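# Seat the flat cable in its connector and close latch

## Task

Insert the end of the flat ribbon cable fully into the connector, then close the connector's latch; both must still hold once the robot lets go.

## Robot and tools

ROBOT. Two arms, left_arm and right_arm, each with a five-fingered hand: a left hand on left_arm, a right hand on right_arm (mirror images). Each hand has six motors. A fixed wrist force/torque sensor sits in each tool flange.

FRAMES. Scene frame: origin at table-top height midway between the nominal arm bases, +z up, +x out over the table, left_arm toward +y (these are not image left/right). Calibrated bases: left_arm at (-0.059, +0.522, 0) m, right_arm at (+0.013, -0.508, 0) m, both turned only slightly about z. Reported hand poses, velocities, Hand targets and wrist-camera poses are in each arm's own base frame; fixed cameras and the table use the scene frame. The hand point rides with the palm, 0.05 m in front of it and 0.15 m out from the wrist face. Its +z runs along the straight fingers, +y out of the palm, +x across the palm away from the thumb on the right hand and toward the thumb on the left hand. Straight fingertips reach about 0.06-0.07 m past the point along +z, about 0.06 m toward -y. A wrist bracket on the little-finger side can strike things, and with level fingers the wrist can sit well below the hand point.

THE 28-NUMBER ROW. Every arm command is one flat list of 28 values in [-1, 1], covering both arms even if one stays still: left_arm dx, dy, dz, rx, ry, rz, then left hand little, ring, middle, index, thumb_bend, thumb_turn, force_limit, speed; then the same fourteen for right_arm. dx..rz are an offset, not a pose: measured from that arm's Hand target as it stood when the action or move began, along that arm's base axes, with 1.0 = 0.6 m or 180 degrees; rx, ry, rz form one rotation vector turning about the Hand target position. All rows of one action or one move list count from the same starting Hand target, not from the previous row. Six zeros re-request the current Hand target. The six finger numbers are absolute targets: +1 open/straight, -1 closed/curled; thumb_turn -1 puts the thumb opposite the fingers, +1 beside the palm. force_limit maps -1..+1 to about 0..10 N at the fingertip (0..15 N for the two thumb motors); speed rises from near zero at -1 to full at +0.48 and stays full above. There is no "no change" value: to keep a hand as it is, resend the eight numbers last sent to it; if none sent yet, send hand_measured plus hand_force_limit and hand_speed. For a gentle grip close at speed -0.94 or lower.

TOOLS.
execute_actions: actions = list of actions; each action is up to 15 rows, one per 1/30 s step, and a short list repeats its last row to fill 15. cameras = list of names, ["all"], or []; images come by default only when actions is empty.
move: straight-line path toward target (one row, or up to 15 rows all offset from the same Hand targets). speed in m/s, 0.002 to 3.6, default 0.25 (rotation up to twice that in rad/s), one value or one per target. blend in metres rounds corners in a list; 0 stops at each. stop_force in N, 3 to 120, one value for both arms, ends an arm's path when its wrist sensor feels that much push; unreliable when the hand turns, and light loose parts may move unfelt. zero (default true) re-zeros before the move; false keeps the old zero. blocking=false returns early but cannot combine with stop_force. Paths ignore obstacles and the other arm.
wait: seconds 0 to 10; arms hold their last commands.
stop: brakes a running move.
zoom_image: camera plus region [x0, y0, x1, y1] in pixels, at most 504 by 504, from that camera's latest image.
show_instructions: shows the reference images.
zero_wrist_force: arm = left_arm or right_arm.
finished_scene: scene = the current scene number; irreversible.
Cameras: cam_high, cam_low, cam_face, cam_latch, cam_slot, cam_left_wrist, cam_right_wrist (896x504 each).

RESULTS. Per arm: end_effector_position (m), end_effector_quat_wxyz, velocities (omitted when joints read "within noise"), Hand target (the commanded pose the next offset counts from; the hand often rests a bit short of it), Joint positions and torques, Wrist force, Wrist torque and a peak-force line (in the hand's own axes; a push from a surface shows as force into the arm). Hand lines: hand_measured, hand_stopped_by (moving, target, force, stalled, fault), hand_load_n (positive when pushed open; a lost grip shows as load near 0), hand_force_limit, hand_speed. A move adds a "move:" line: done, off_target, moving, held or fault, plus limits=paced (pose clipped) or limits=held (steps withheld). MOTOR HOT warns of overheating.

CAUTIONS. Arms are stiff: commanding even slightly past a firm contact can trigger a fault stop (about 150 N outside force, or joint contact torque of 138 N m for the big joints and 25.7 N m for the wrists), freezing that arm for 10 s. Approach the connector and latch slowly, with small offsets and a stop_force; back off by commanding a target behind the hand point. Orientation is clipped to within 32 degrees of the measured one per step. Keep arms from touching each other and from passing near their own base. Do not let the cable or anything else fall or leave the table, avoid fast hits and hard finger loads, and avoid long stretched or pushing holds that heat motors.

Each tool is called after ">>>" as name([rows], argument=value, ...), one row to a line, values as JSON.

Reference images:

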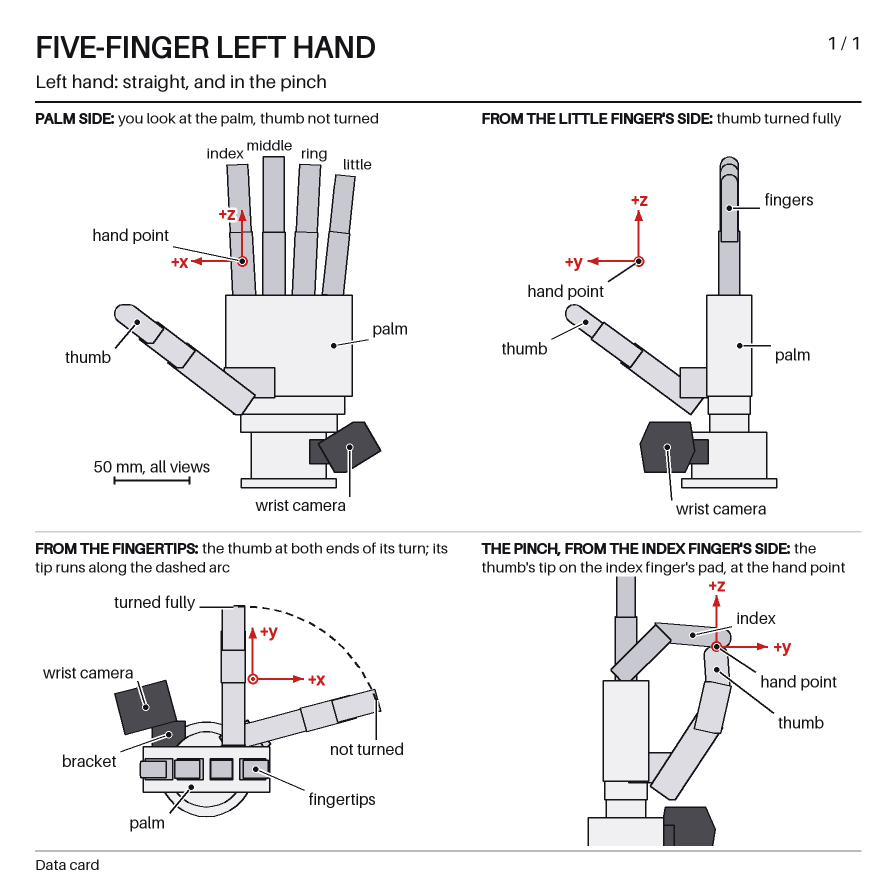

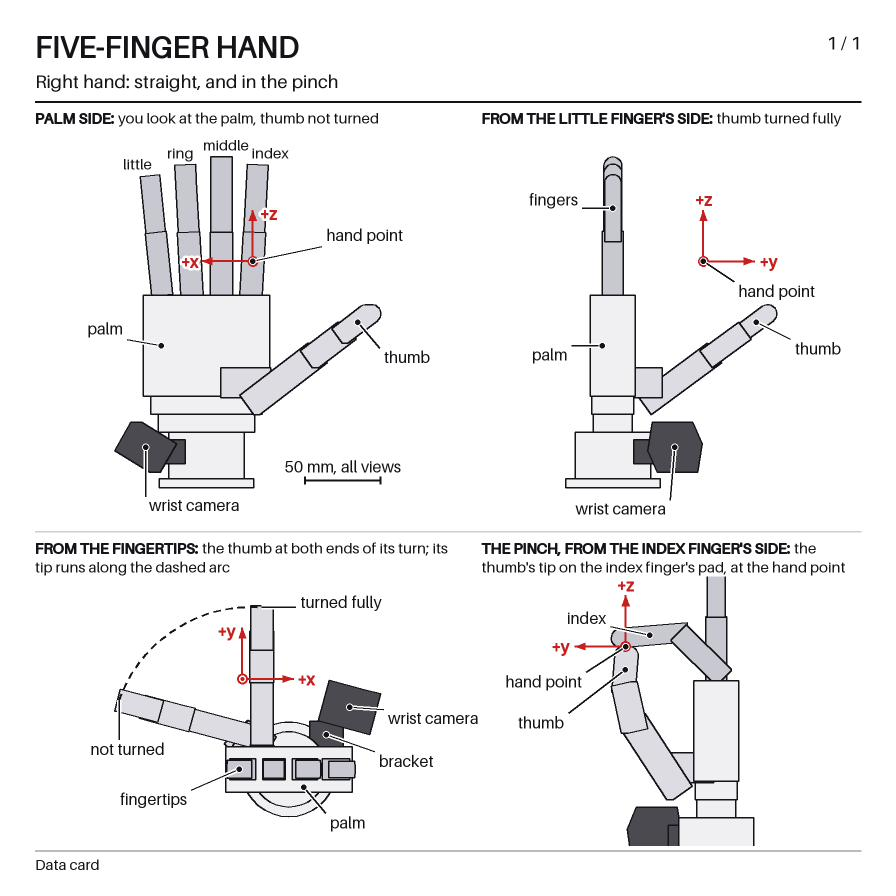

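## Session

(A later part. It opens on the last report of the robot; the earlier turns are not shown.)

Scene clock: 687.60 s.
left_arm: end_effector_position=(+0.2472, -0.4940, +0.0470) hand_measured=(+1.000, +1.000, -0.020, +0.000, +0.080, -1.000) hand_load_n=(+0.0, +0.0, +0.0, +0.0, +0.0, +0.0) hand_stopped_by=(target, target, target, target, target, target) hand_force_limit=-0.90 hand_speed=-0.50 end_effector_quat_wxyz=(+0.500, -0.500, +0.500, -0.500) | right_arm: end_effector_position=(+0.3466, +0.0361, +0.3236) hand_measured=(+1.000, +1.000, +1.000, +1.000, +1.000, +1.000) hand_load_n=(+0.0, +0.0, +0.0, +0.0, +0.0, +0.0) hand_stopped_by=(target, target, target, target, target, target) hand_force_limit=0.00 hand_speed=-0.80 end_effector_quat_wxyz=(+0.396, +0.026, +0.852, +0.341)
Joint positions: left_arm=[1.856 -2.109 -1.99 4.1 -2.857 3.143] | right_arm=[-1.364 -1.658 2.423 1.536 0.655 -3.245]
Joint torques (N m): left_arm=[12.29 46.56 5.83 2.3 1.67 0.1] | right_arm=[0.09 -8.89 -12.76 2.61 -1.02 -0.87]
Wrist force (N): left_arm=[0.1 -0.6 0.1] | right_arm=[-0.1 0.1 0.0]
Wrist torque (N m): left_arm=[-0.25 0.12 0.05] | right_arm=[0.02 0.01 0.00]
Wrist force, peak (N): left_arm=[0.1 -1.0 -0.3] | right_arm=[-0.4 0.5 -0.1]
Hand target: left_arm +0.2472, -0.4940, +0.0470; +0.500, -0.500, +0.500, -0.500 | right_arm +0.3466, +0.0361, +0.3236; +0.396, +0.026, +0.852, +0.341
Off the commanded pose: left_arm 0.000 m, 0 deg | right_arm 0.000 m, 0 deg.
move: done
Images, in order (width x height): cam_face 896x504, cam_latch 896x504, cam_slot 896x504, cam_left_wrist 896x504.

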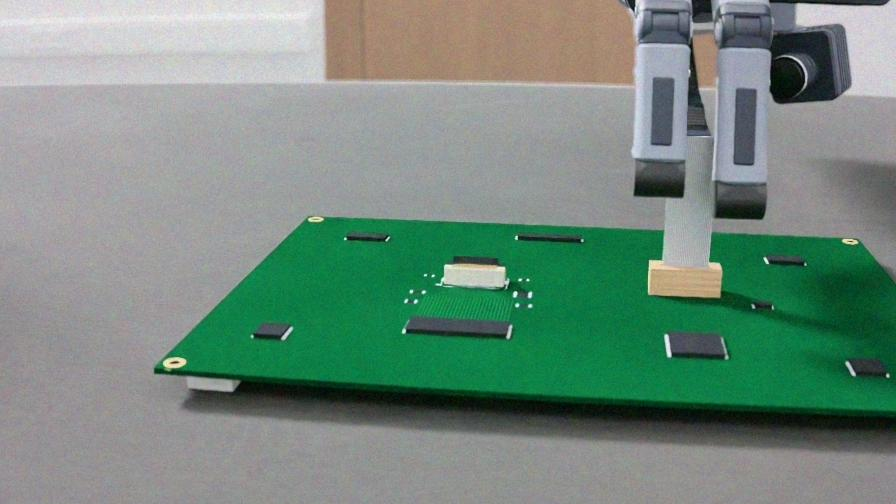

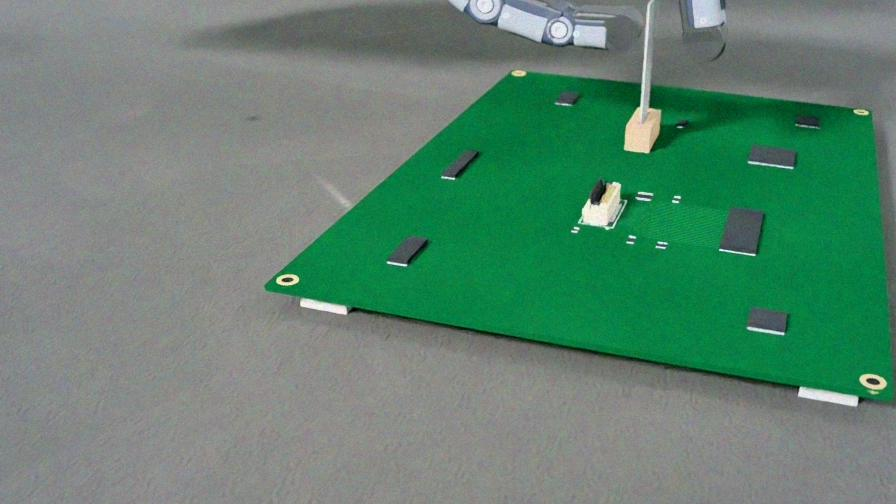

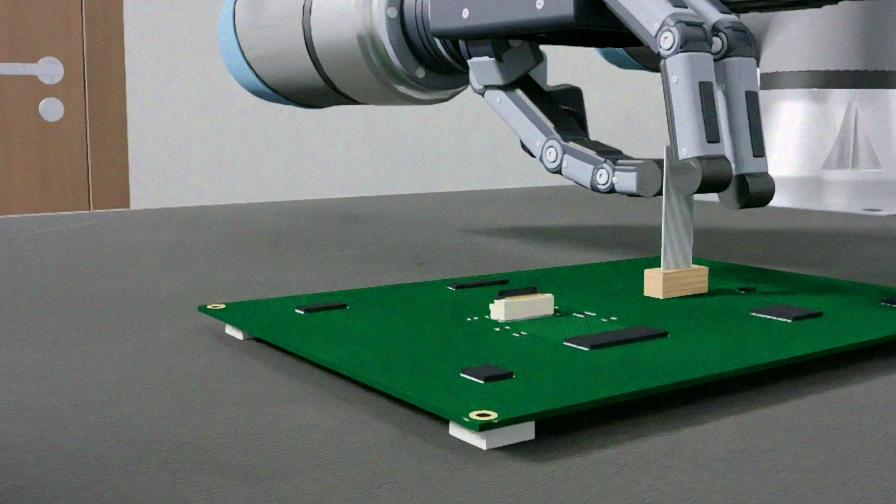

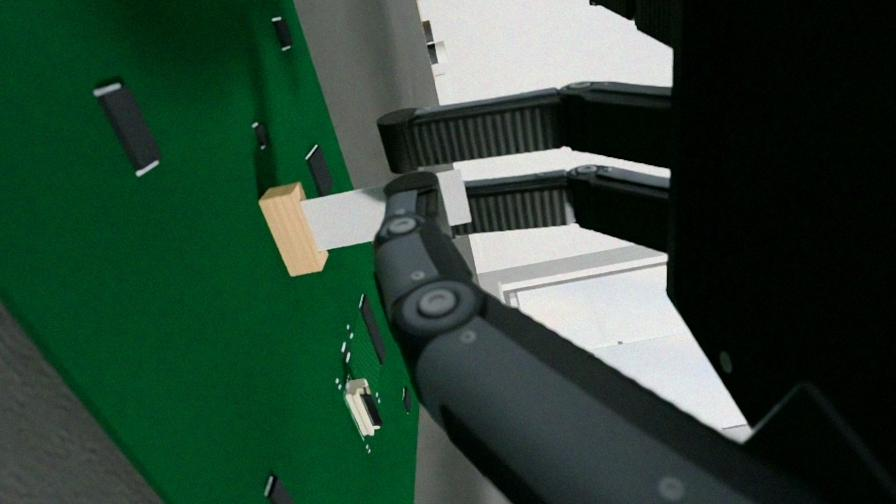

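>>> move([
  [-0.008,0,0,0,0,0,1,1,0.2,0.0,0.08,-1,-0.9,-0.5,0,0,0,0,0,0,1,1,1,1,1,1,0,-0.8],
  [-0.008,0.019,0,0,0,0,1,1,0.8,0.0,0.08,-0.66,-0.9,-0.5,0,0,0,0,0,0,1,1,1,1,1,1,0,-0.8],
], speed=0.06, cameras=["cam_face","cam_latch","cam_slot","cam_left_wrist"])

Scene clock: 717.23 s.
left_arm: end_effector_position=(+0.2424, -0.4826, +0.0470) hand_measured=(+1.000, +1.000, +0.800, +0.000, +0.080, -0.660) hand_load_n=(+0.0, +0.0, +0.0, +0.0, +0.0, +0.0) hand_stopped_by=(target, target, target, target, target, target) hand_force_limit=-0.90 hand_speed=-0.50 end_effector_quat_wxyz=(+0.500, -0.500, +0.500, -0.500) | right_arm: end_effector_position=(+0.3466, +0.0361, +0.3236) hand_measured=(+1.000, +1.000, +1.000, +1.000, +1.000, +1.000) hand_load_n=(+0.0, +0.0, +0.0, +0.0, +0.5, +0.0) hand_stopped_by=(target, target, target, target, target, target) hand_force_limit=0.00 hand_speed=-0.80 end_effector_quat_wxyz=(+0.396, +0.026, +0.852, +0.341)
Joint positions: left_arm=[1.853 -2.091 -2.024 4.117 -2.86 3.143] | right_arm=[-1.364 -1.658 2.423 1.536 0.655 -3.245]
Joint torques (N m): left_arm=[11.57 45.56 6.41 2.2 1.65 1.04] | right_arm=[-1.29 -9.24 -13.18 2.83 -0.84 -1.12]
Wrist force (N): left_arm=[-0.2 -0.8 -0.1] | right_arm=[-0.2 0.3 0.0]
Wrist torque (N m): left_arm=[-0.25 0.17 0.03] | right_arm=[0.03 0.03 -0.01]
Wrist force, peak (N): left_arm=[-0.8 -1.1 -0.1] | right_arm=[-0.5 0.4 -0.5]
Hand target: left_arm +0.2424, -0.4826, +0.0470; +0.500, -0.500, +0.500, -0.500 | right_arm +0.3466, +0.0361, +0.3236; +0.396, +0.026, +0.852, +0.341
Off the commanded pose: left_arm 0.000 m, 0 deg | right_arm 0.000 m, 0 deg.
move: done
Images, in order (width x height): cam_face 896x504, cam_latch 896x504, cam_slot 896x504, cam_left_wrist 896x504.

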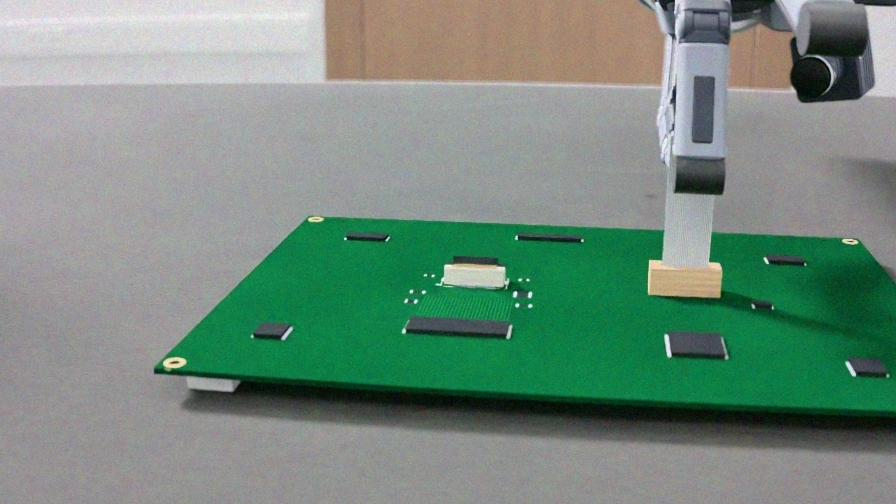

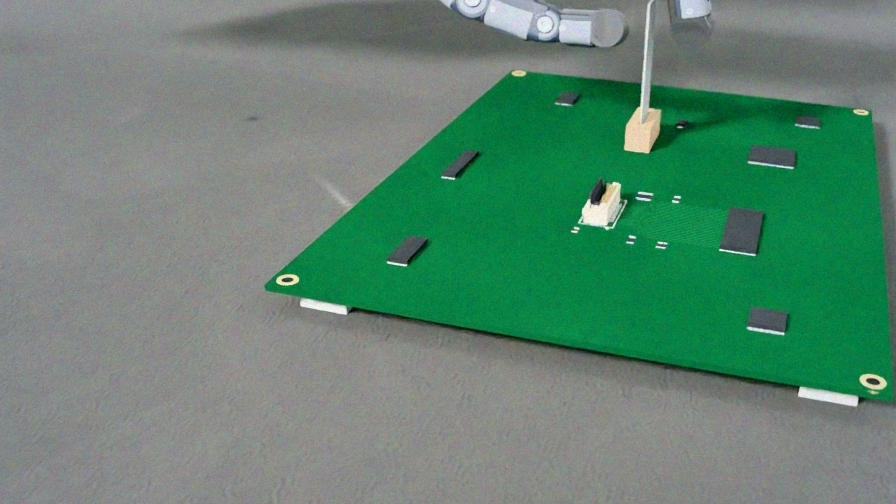

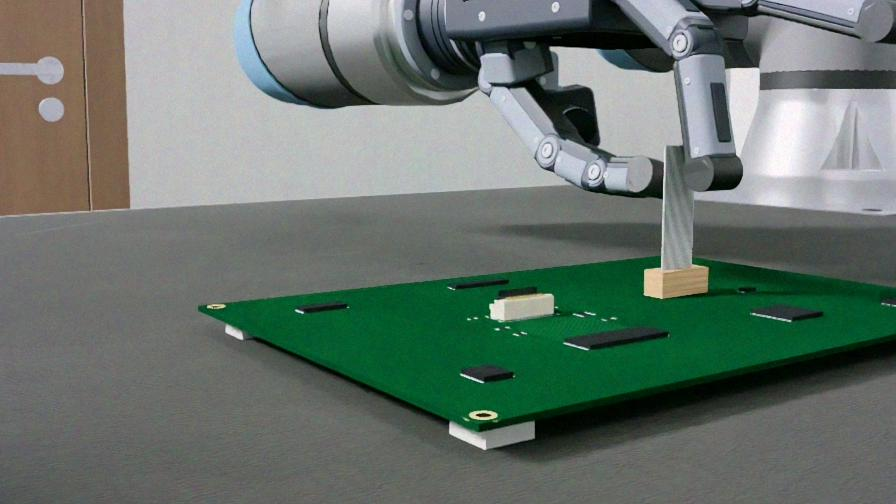

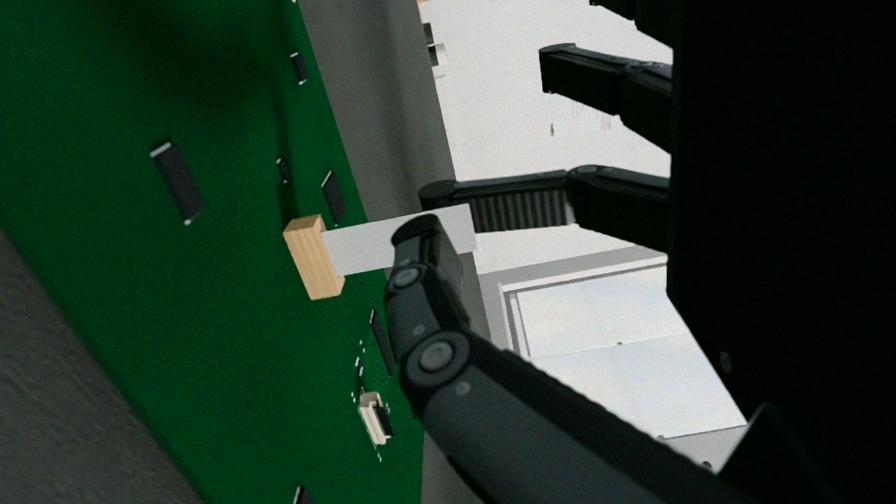

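>>> zoom_image(camera="cam_face", region=[620, 0, 780, 310])

>>> zoom_image(camera="cam_latch", region=[540, 0, 740, 170])

>>> zoom_image(camera="cam_slot", region=[520, 100, 780, 320])

Scaled by 1.626 from the camera's 896x504 image, which has a finer 1280x720 frame.

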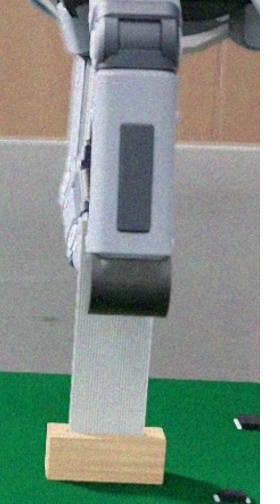

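Scaled by 2.520 from the camera's 896x504 image, which has a finer 1280x720 frame.

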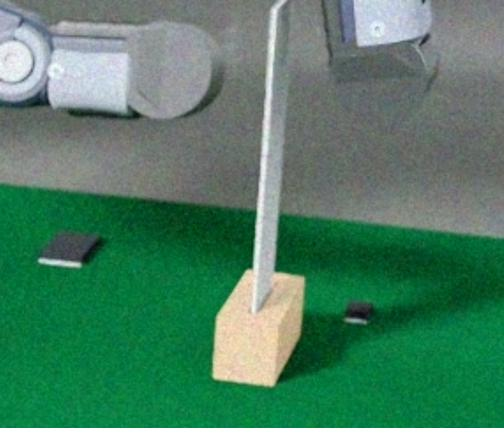

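Scaled by 1.938 from the camera's 896x504 image, which has a finer 1280x720 frame.

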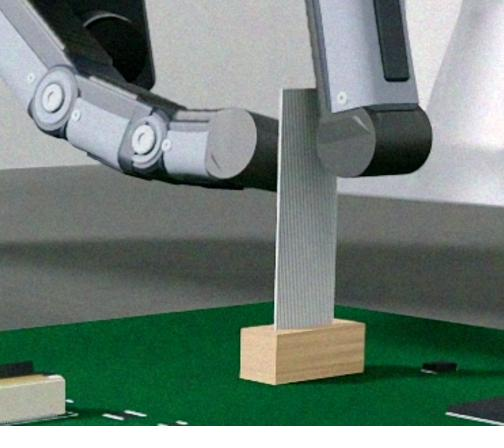

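>>> move(target=[0.0075,0,-0.0217,0,0,0,1,1,0.8,0.0,0.08,-0.66,-0.9,-0.5,0,0,0,0,0,0,1,1,1,1,1,1,0,-0.8], speed=0.05, stop_force=5, cameras=["cam_face","cam_latch","cam_slot","cam_left_wrist"])

>>> zoom_image(camera="cam_latch", region=[540, 0, 740, 170])

>>> zoom_image(camera="cam_slot", region=[520, 100, 780, 320])

Scene clock: 742.87 s.
left_arm: end_effector_position=(+0.2469, -0.4826, +0.0340) hand_measured=(+1.000, +1.000, +0.800, +0.000, +0.080, -0.660) hand_load_n=(+0.0, -0.5, +0.0, +0.0, +0.0, +0.0) hand_stopped_by=(target, target, target, target, target, target) hand_force_limit=-0.90 hand_speed=-0.50 end_effector_quat_wxyz=(+0.500, -0.500, +0.500, -0.500) | right_arm: end_effector_position=(+0.3466, +0.0361, +0.3236) hand_measured=(+1.000, +1.000, +1.000, +1.000, +1.000, +1.000) hand_load_n=(+0.0, +0.5, +0.5, +0.0, +0.0, +0.0) hand_stopped_by=(target, target, target, target, target, target) hand_force_limit=0.00 hand_speed=-0.80 end_effector_quat_wxyz=(+0.396, +0.026, +0.852, +0.341)
Joint positions: left_arm=[1.863 -2.12 -2.028 4.148 -2.85 3.143] | right_arm=[-1.364 -1.658 2.423 1.536 0.655 -3.245]
Joint torques (N m): left_arm=[11.9 25.28 5.68 2.11 1.63 1.06] | right_arm=[0.29 -9.33 -13.65 2.84 -0.77 -1.24]
Wrist force (N): left_arm=[-0.3 -0.8 -0.1] | right_arm=[-0.2 0.4 0.0]
Wrist torque (N m): left_arm=[-0.25 0.18 0.03] | right_arm=[0.05 0.03 0.00]
Wrist force, peak (N): left_arm=[-0.6 -1.1 -0.2] | right_arm=[-0.3 0.6 -0.4]
Hand target: left_arm +0.2469, -0.4826, +0.0340; +0.500, -0.500, +0.500, -0.500 | right_arm +0.3466, +0.0361, +0.3236; +0.396, +0.026, +0.852, +0.341
Off the commanded pose: left_arm 0.000 m, 0 deg | right_arm 0.000 m, 0 deg.
move: done
Images, in order (width x height): cam_face 896x504, cam_latch 896x504, cam_slot 896x504, cam_left_wrist 896x504.

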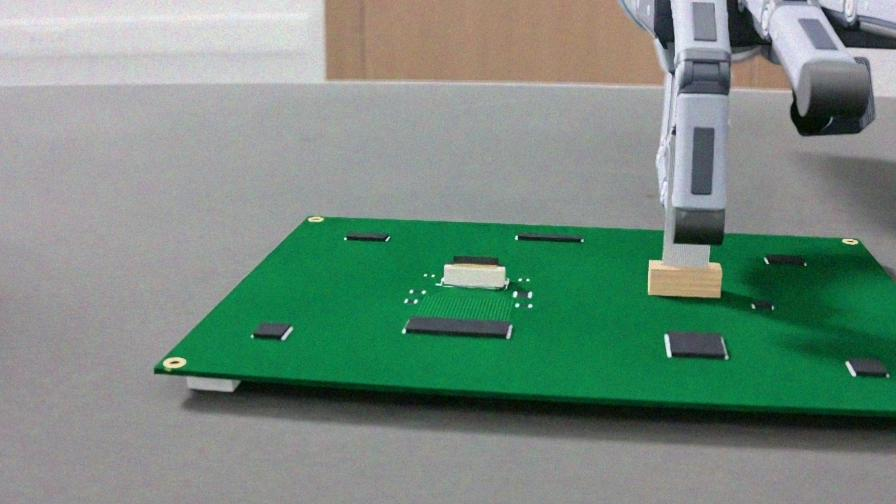

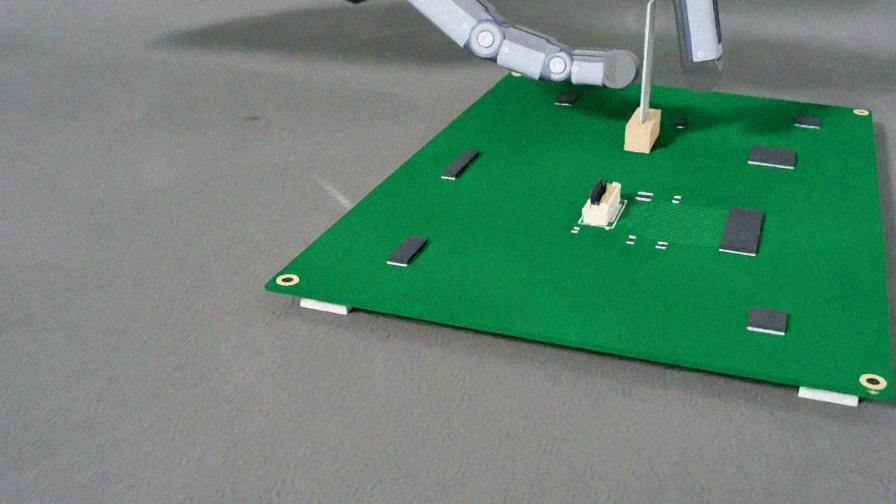

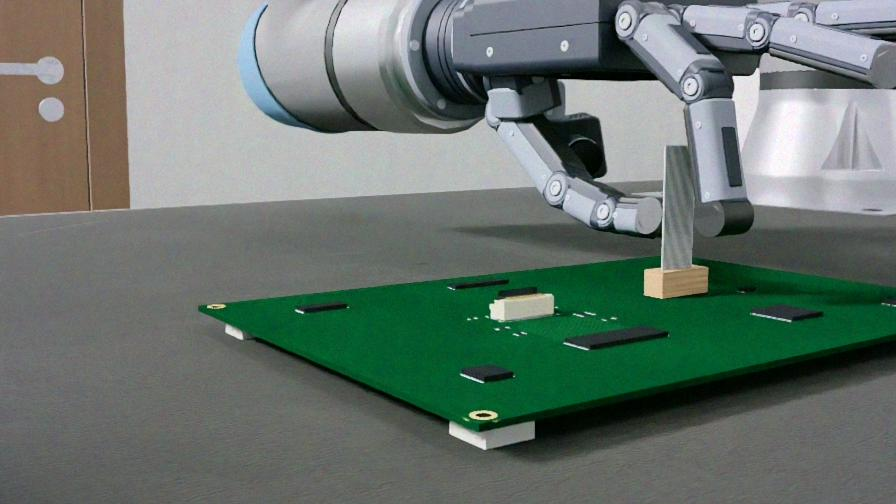

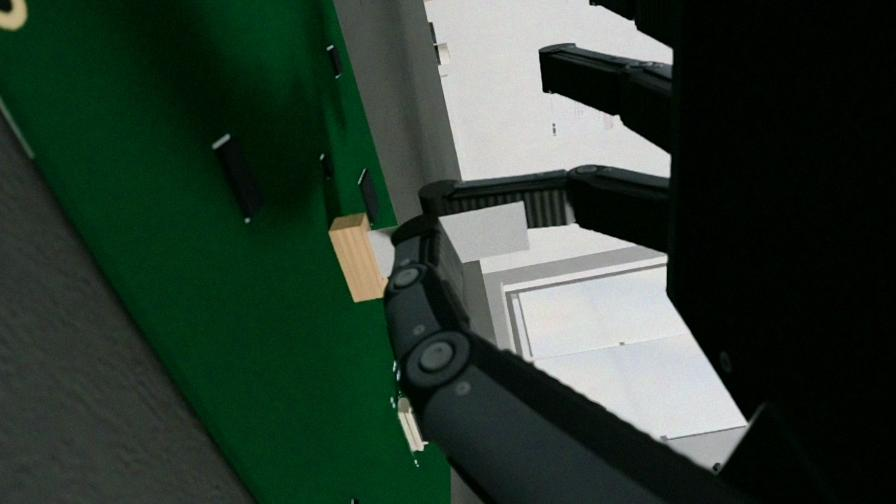

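Scaled by 2.520 from the camera's 896x504 image, which has a finer 1280x720 frame.

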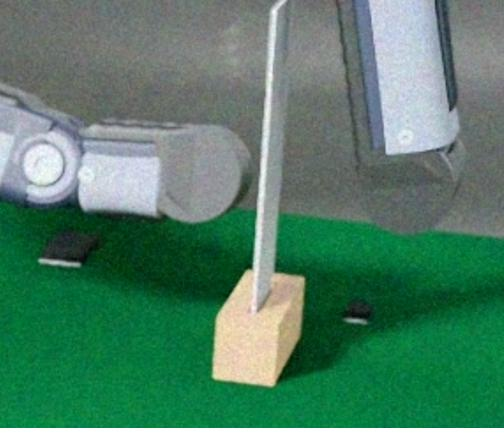

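Scaled by 1.938 from the camera's 896x504 image, which has a finer 1280x720 frame.

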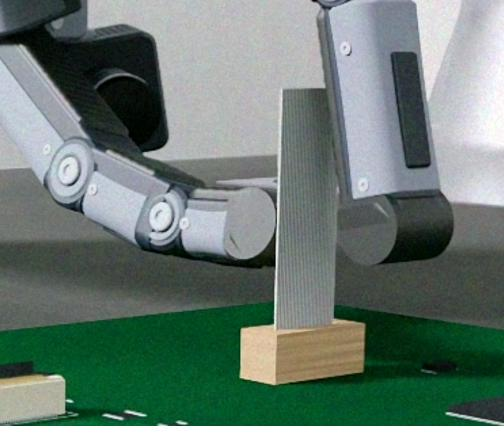

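>>> move(target=[0,0,0,0,0,0,1,1,0.8,-0.16,0.08,-0.66,-0.8,-0.94,0,0,0,0,0,0,1,1,1,1,1,1,0,-0.8], cameras=["cam_face","cam_latch","cam_slot"])

>>> zoom_image(camera="cam_latch", region=[540, 0, 740, 170])

>>> zoom_image(camera="cam_slot", region=[520, 100, 780, 320])

Scene clock: 754.83 s.
left_arm: end_effector_position=(+0.2469, -0.4826, +0.0340) hand_measured=(+1.000, +1.000, +0.800, -0.160, +0.080, -0.660) hand_load_n=(+0.0, +0.0, +0.0, +0.0, +0.0, +0.0) hand_stopped_by=(target, target, target, target, target, target) hand_force_limit=-0.80 hand_speed=-0.94 end_effector_quat_wxyz=(+0.500, -0.500, +0.500, -0.500) | right_arm: end_effector_position=(+0.3466, +0.0361, +0.3236) hand_measured=(+1.000, +1.000, +1.000, +1.000, +1.000, +1.000) hand_load_n=(+0.0, +0.0, +0.0, +0.0, +0.0, +0.0) hand_stopped_by=(target, target, target, target, target, target) hand_force_limit=0.00 hand_speed=-0.80 end_effector_quat_wxyz=(+0.396, +0.026, +0.852, +0.341)
Joint positions: left_arm=[1.863 -2.12 -2.028 4.148 -2.85 3.143] | right_arm=[-1.364 -1.658 2.423 1.536 0.655 -3.245]
Joint torques (N m): left_arm=[11.5 24.58 5.35 2.3 1.74 1.03] | right_arm=[0.95 -7.73 -13.81 2.77 -0.92 -1.27]
Wrist force (N): left_arm=[-0.3 -0.4 -0.2] | right_arm=[0.0 0.2 -0.2]
Wrist torque (N m): left_arm=[-0.19 0.18 0.02] | right_arm=[0.03 0.01 0.01]
Wrist force, peak (N): left_arm=[-0.3 -1.0 -0.2] | right_arm=[-0.3 0.6 -0.2]
Hand target: left_arm +0.2469, -0.4826, +0.0340; +0.500, -0.500, +0.500, -0.500 | right_arm +0.3466, +0.0361, +0.3236; +0.396, +0.026, +0.852, +0.341
Off the commanded pose: left_arm 0.000 m, 0 deg | right_arm 0.000 m, 0 deg.
move: done
Images, in order (width x height): cam_face 896x504, cam_latch 896x504, cam_slot 896x504.

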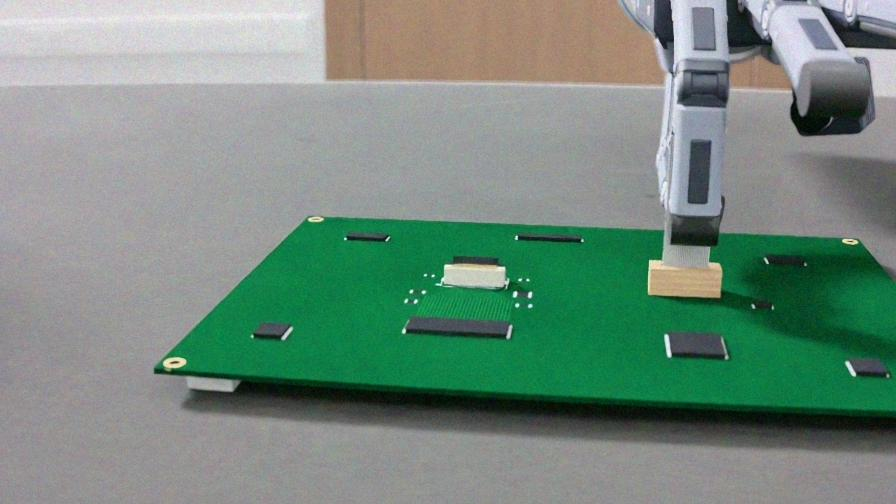

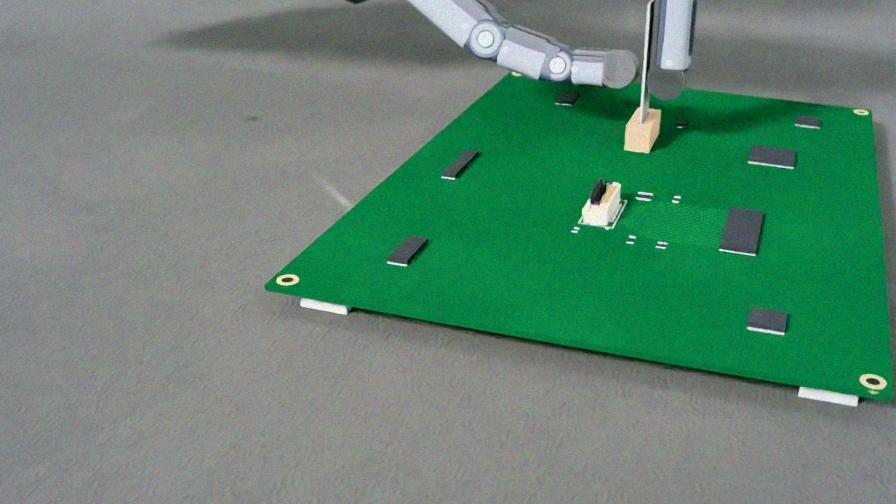

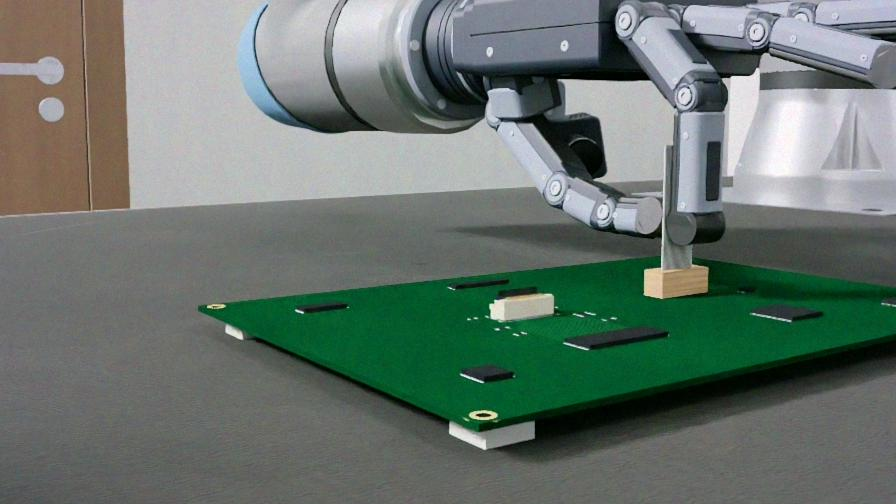

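Scaled by 2.520 from the camera's 896x504 image, which has a finer 1280x720 frame.

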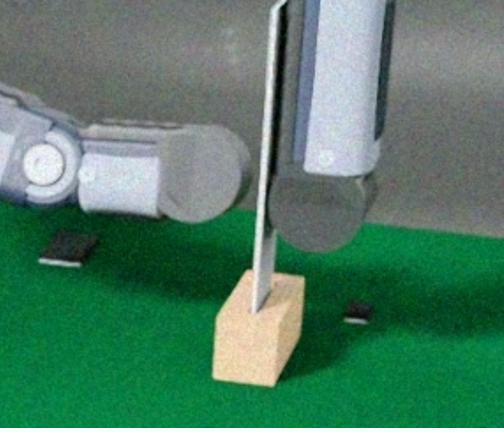

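Scaled by 1.938 from the camera's 896x504 image, which has a finer 1280x720 frame.

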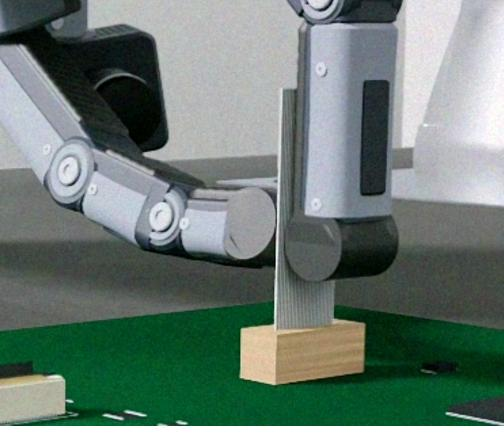

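>>> move(target=[0.003,0,0,0,0,0,1,1,0.8,-0.16,0.08,-0.66,-0.8,-0.94,0,0,0,0,0,0,1,1,1,1,1,1,0,-0.8], speed=0.03)

>>> move(target=[0,0,0,0,0,0,1,1,0.8,-0.3,0.08,-0.66,-0.5,-0.94,0,0,0,0,0,0,1,1,1,1,1,1,0,-0.8], cameras=["cam_face","cam_latch","cam_slot"])

>>> zoom_image(camera="cam_latch", region=[540, 0, 740, 170])

>>> zoom_image(camera="cam_slot", region=[520, 100, 780, 320])

Scene clock: 778.97 s.
left_arm: end_effector_position=(+0.2487, -0.4826, +0.0339) hand_measured=(+1.000, +1.000, +0.800, -0.160, +0.080, -0.660) hand_load_n=(+0.0, +0.0, -0.5, +0.0, +0.0, +0.0) hand_stopped_by=(target, target, target, target, target, target) hand_force_limit=-0.80 hand_speed=-0.94 end_effector_quat_wxyz=(+0.500, -0.500, +0.500, -0.500) | right_arm: end_effector_position=(+0.3466, +0.0361, +0.3236) hand_measured=(+1.000, +1.000, +1.000, +1.000, +1.000, +1.000) hand_load_n=(+0.0, +0.0, +0.0, +0.0, +0.0, +0.0) hand_stopped_by=(target, target, target, target, target, target) hand_force_limit=0.00 hand_speed=-0.80 end_effector_quat_wxyz=(+0.396, +0.026, +0.852, +0.341)
Joint positions: left_arm=[1.867 -2.12 -2.028 4.148 -2.846 3.143] | right_arm=[-1.364 -1.658 2.423 1.536 0.655 -3.245]
Joint torques (N m): left_arm=[11.02 27.5 5.71 2.34 1.66 0.56] | right_arm=[-0.07 -9.37 -11.91 2.82 -0.98 -1.18]
Wrist force (N): left_arm=[0.0 -0.8 0.1] | right_arm=[-0.4 0.1 -0.3]
Wrist torque (N m): left_arm=[-0.27 0.13 0.06] | right_arm=[0.03 0.06 -0.02]
Wrist force, peak (N): left_arm=[-0.3 -1.2 -0.3] | right_arm=[-0.3 0.6 -0.5]
Hand target: left_arm +0.2487, -0.4826, +0.0340; +0.500, -0.500, +0.500, -0.500 | right_arm +0.3466, +0.0361, +0.3236; +0.396, +0.026, +0.852, +0.341
Off the commanded pose: left_arm 0.000 m, 0 deg | right_arm 0.000 m, 0 deg.
move: done

Scene clock: 779.60 s.
left_arm: end_effector_position=(+0.2487, -0.4826, +0.0339) hand_measured=(+1.000, +1.000, +0.800, -0.226, +0.080, -0.660) hand_load_n=(+0.0, +0.0, +0.0, +5.0, +0.5, +0.0) hand_stopped_by=(target, target, target, force, target, target) hand_force_limit=-0.50 hand_speed=-0.94 end_effector_quat_wxyz=(+0.500, -0.500, +0.500, -0.500) | right_arm: end_effector_position=(+0.3466, +0.0361, +0.3236) hand_measured=(+1.000, +1.000, +1.000, +1.000, +1.000, +1.000) hand_load_n=(+0.0, +0.0, +0.0, +0.0, +0.0, +0.0) hand_stopped_by=(target, target, target, target, target, target) hand_force_limit=0.00 hand_speed=-0.80 end_effector_quat_wxyz=(+0.396, +0.026, +0.852, +0.341)
Joint positions: left_arm=[1.867 -2.12 -2.028 4.148 -2.846 3.143] | right_arm=[-1.364 -1.658 2.423 1.536 0.655 -3.245]
Joint torques (N m): left_arm=[11.65 29.54 5.1 1.93 1.62 0.2] | right_arm=[-0.98 -8.7 -13.71 2.8 -1.08 -1.31]
Wrist force (N): left_arm=[-0.3 -0.6 -0.2] | right_arm=[-0.1 0.0 -0.1]
Wrist torque (N m): left_arm=[-0.23 0.18 0.04] | right_arm=[0.01 0.02 0.00]
Wrist force, peak (N): left_arm=[0.1 -1.0 -0.2] | right_arm=[-0.4 0.6 0.0]
Hand target: left_arm +0.2487, -0.4826, +0.0340; +0.500, -0.500, +0.500, -0.500 | right_arm +0.3466, +0.0361, +0.3236; +0.396, +0.026, +0.852, +0.341
Off the commanded pose: left_arm 0.000 m, 0 deg | right_arm 0.000 m, 0 deg.
move: done
Images, in order (width x height): cam_face 896x504, cam_latch 896x504, cam_slot 896x504.

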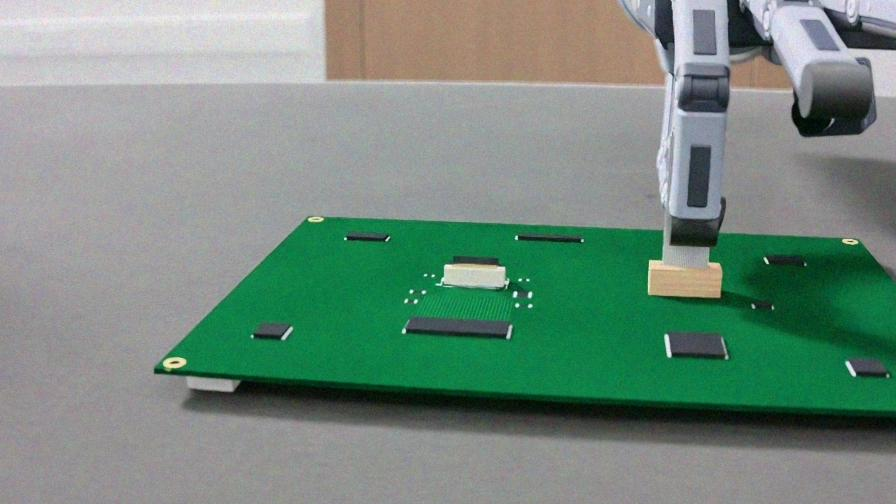

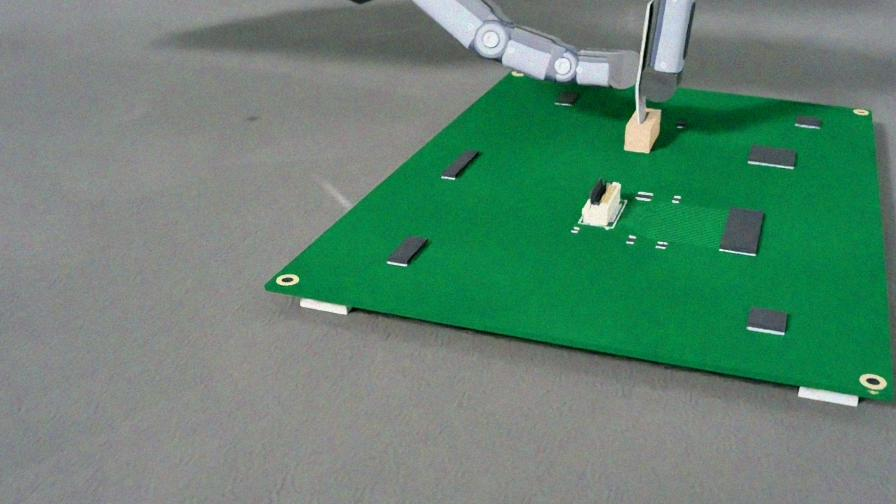

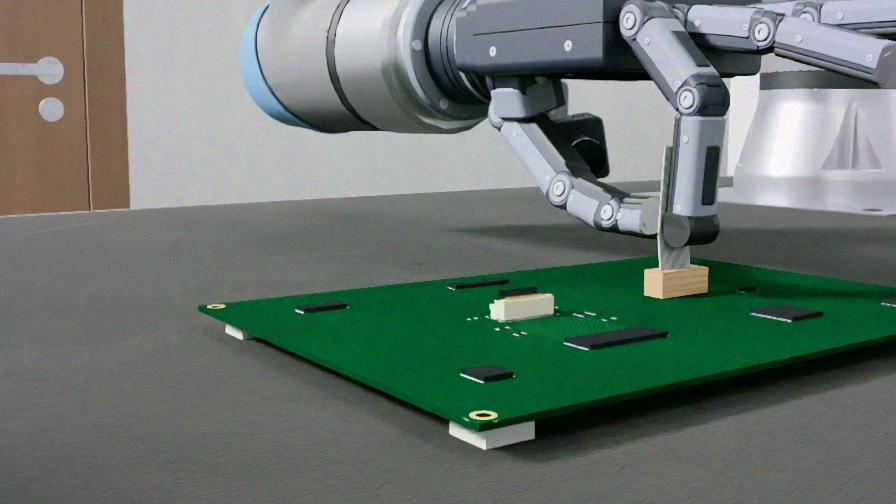

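Scaled by 2.520 from the camera's 896x504 image, which has a finer 1280x720 frame.

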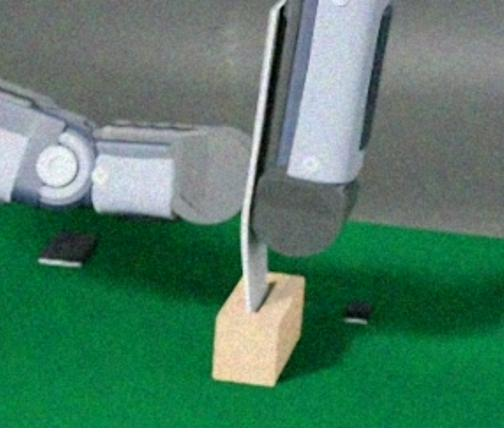

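Scaled by 1.938 from the camera's 896x504 image, which has a finer 1280x720 frame.

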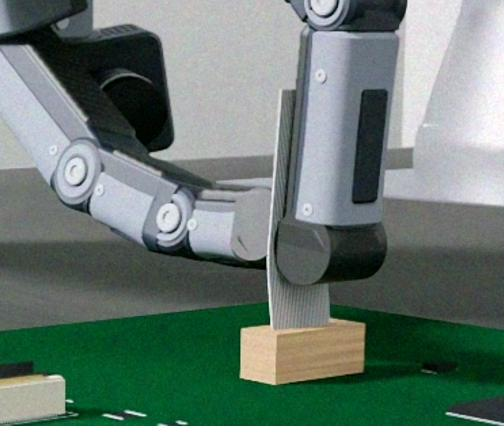

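>>> move([
  [0.0035,0,0,0,0,0,1,1,0.8,-0.3,0.08,-0.66,-0.5,-0.94,0,0,0,0,0,0,1,1,1,1,1,1,0,-0.8],
  [0.0035,0,0.02,0,0,0,1,1,0.8,-0.3,0.08,-0.66,-0.5,-0.94,0,0,0,0,0,0,1,1,1,1,1,1,0,-0.8],
], speed=0.02, cameras=["cam_face","cam_latch","cam_slot"])

>>> zoom_image(camera="cam_latch", region=[540, 0, 740, 170])

>>> zoom_image(camera="cam_slot", region=[520, 100, 780, 320])

Scene clock: 794.40 s.
left_arm: end_effector_position=(+0.2508, -0.4826, +0.0459) hand_measured=(+1.000, +1.000, +0.800, -0.226, +0.080, -0.660) hand_load_n=(+0.0, +0.0, +0.0, +5.0, +0.5, -0.5) hand_stopped_by=(target, target, target, force, target, target) hand_force_limit=-0.50 hand_speed=-0.94 end_effector_quat_wxyz=(+0.500, -0.500, +0.500, -0.500) | right_arm: end_effector_position=(+0.3466, +0.0361, +0.3236) hand_measured=(+1.000, +1.000, +1.000, +1.000, +1.000, +1.000) hand_load_n=(-0.5, +0.0, +0.0, +0.0, +0.0, +0.0) hand_stopped_by=(target, target, target, target, target, target) hand_force_limit=0.00 hand_speed=-0.80 end_effector_quat_wxyz=(+0.396, +0.026, +0.852, +0.341)
Joint positions: left_arm=[1.872 -2.094 -2.025 4.119 -2.841 3.143] | right_arm=[-1.364 -1.658 2.423 1.536 0.655 -3.245]
Joint torques (N m): left_arm=[11.75 43.95 20.35 -0.93 1.75 -1.22] | right_arm=[1.59 -8.95 -13.82 2.94 -0.85 -1.37]
Wrist force (N): left_arm=[-0.3 -0.9 -0.2] | right_arm=[-0.1 0.3 -0.2]
Wrist torque (N m): left_arm=[-0.28 0.17 0.08] | right_arm=[0.06 0.03 0.01]
Wrist force, peak (N): left_arm=[-0.5 -2.5 -0.2] | right_arm=[-0.2 0.7 0.0]
Hand target: left_arm +0.2508, -0.4826, +0.0460; +0.500, -0.500, +0.500, -0.500 | right_arm +0.3466, +0.0361, +0.3236; +0.396, +0.026, +0.852, +0.341
Off the commanded pose: left_arm 0.000 m, 0 deg | right_arm 0.000 m, 0 deg.
move: done
Images, in order (width x height): cam_face 896x504, cam_latch 896x504, cam_slot 896x504.

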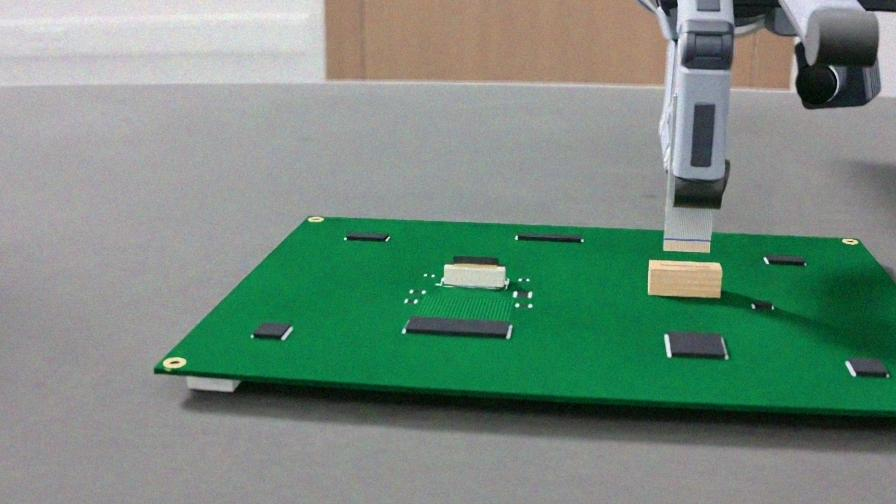

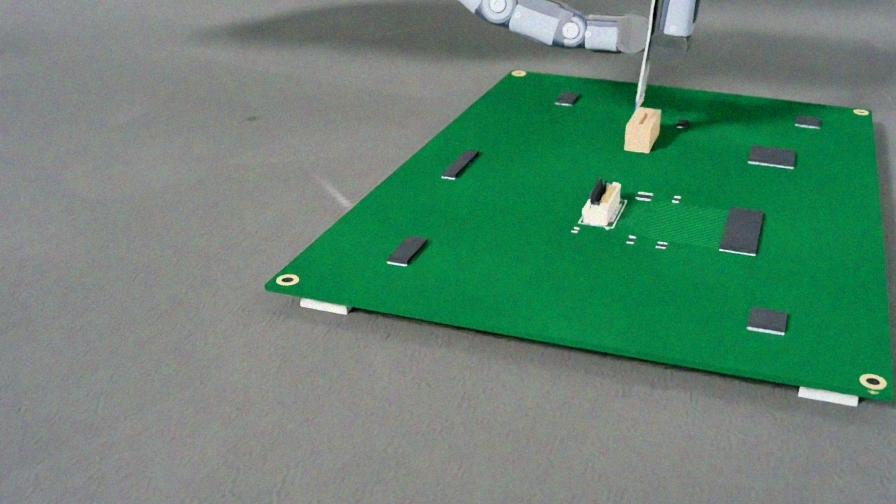

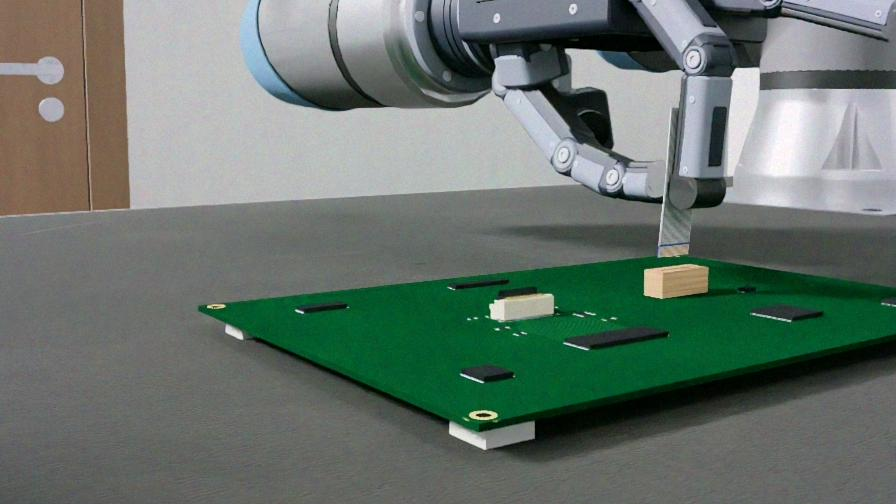

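Scaled by 2.520 from the camera's 896x504 image, which has a finer 1280x720 frame.

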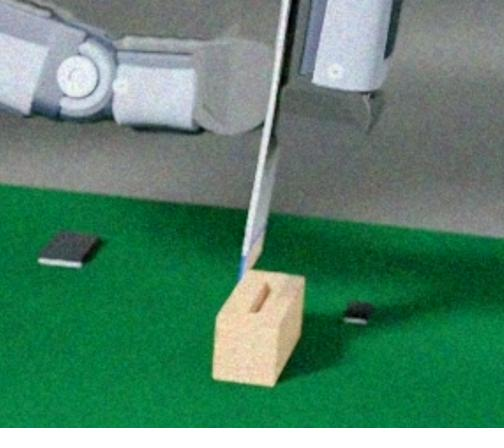

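Scaled by 1.938 from the camera's 896x504 image, which has a finer 1280x720 frame.

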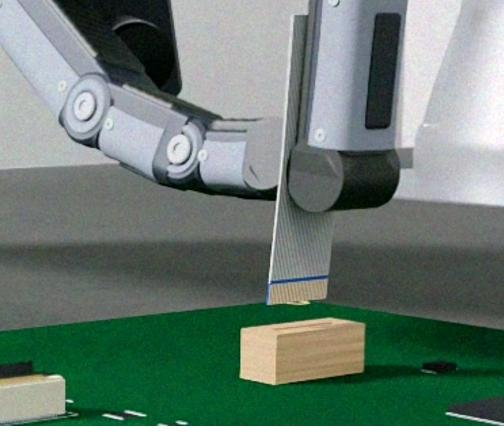

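>>> zoom_image(camera="cam_face", region=[630, 140, 750, 310])

>>> zoom_image(camera="cam_slot", region=[630, 180, 730, 310])

>>> zoom_image(camera="cam_latch", region=[600, 60, 700, 170])

Scaled by 2.965 from the camera's 896x504 image, which has a finer 1280x720 frame.

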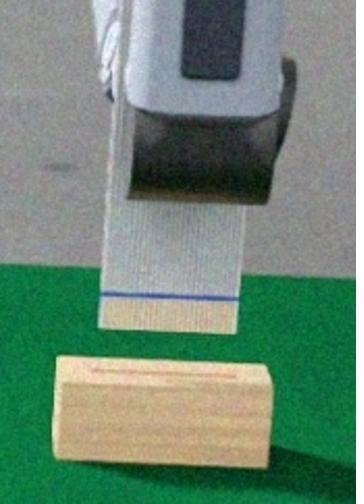

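Scaled by 3.877 from the camera's 896x504 image, which has a finer 1280x720 frame.

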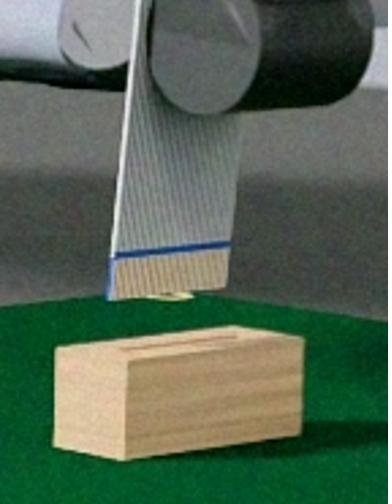

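Scaled by 4.582 from the camera's 896x504 image, which has a finer 1280x720 frame.

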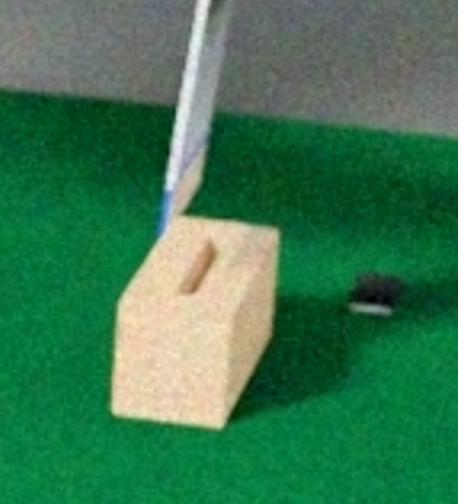

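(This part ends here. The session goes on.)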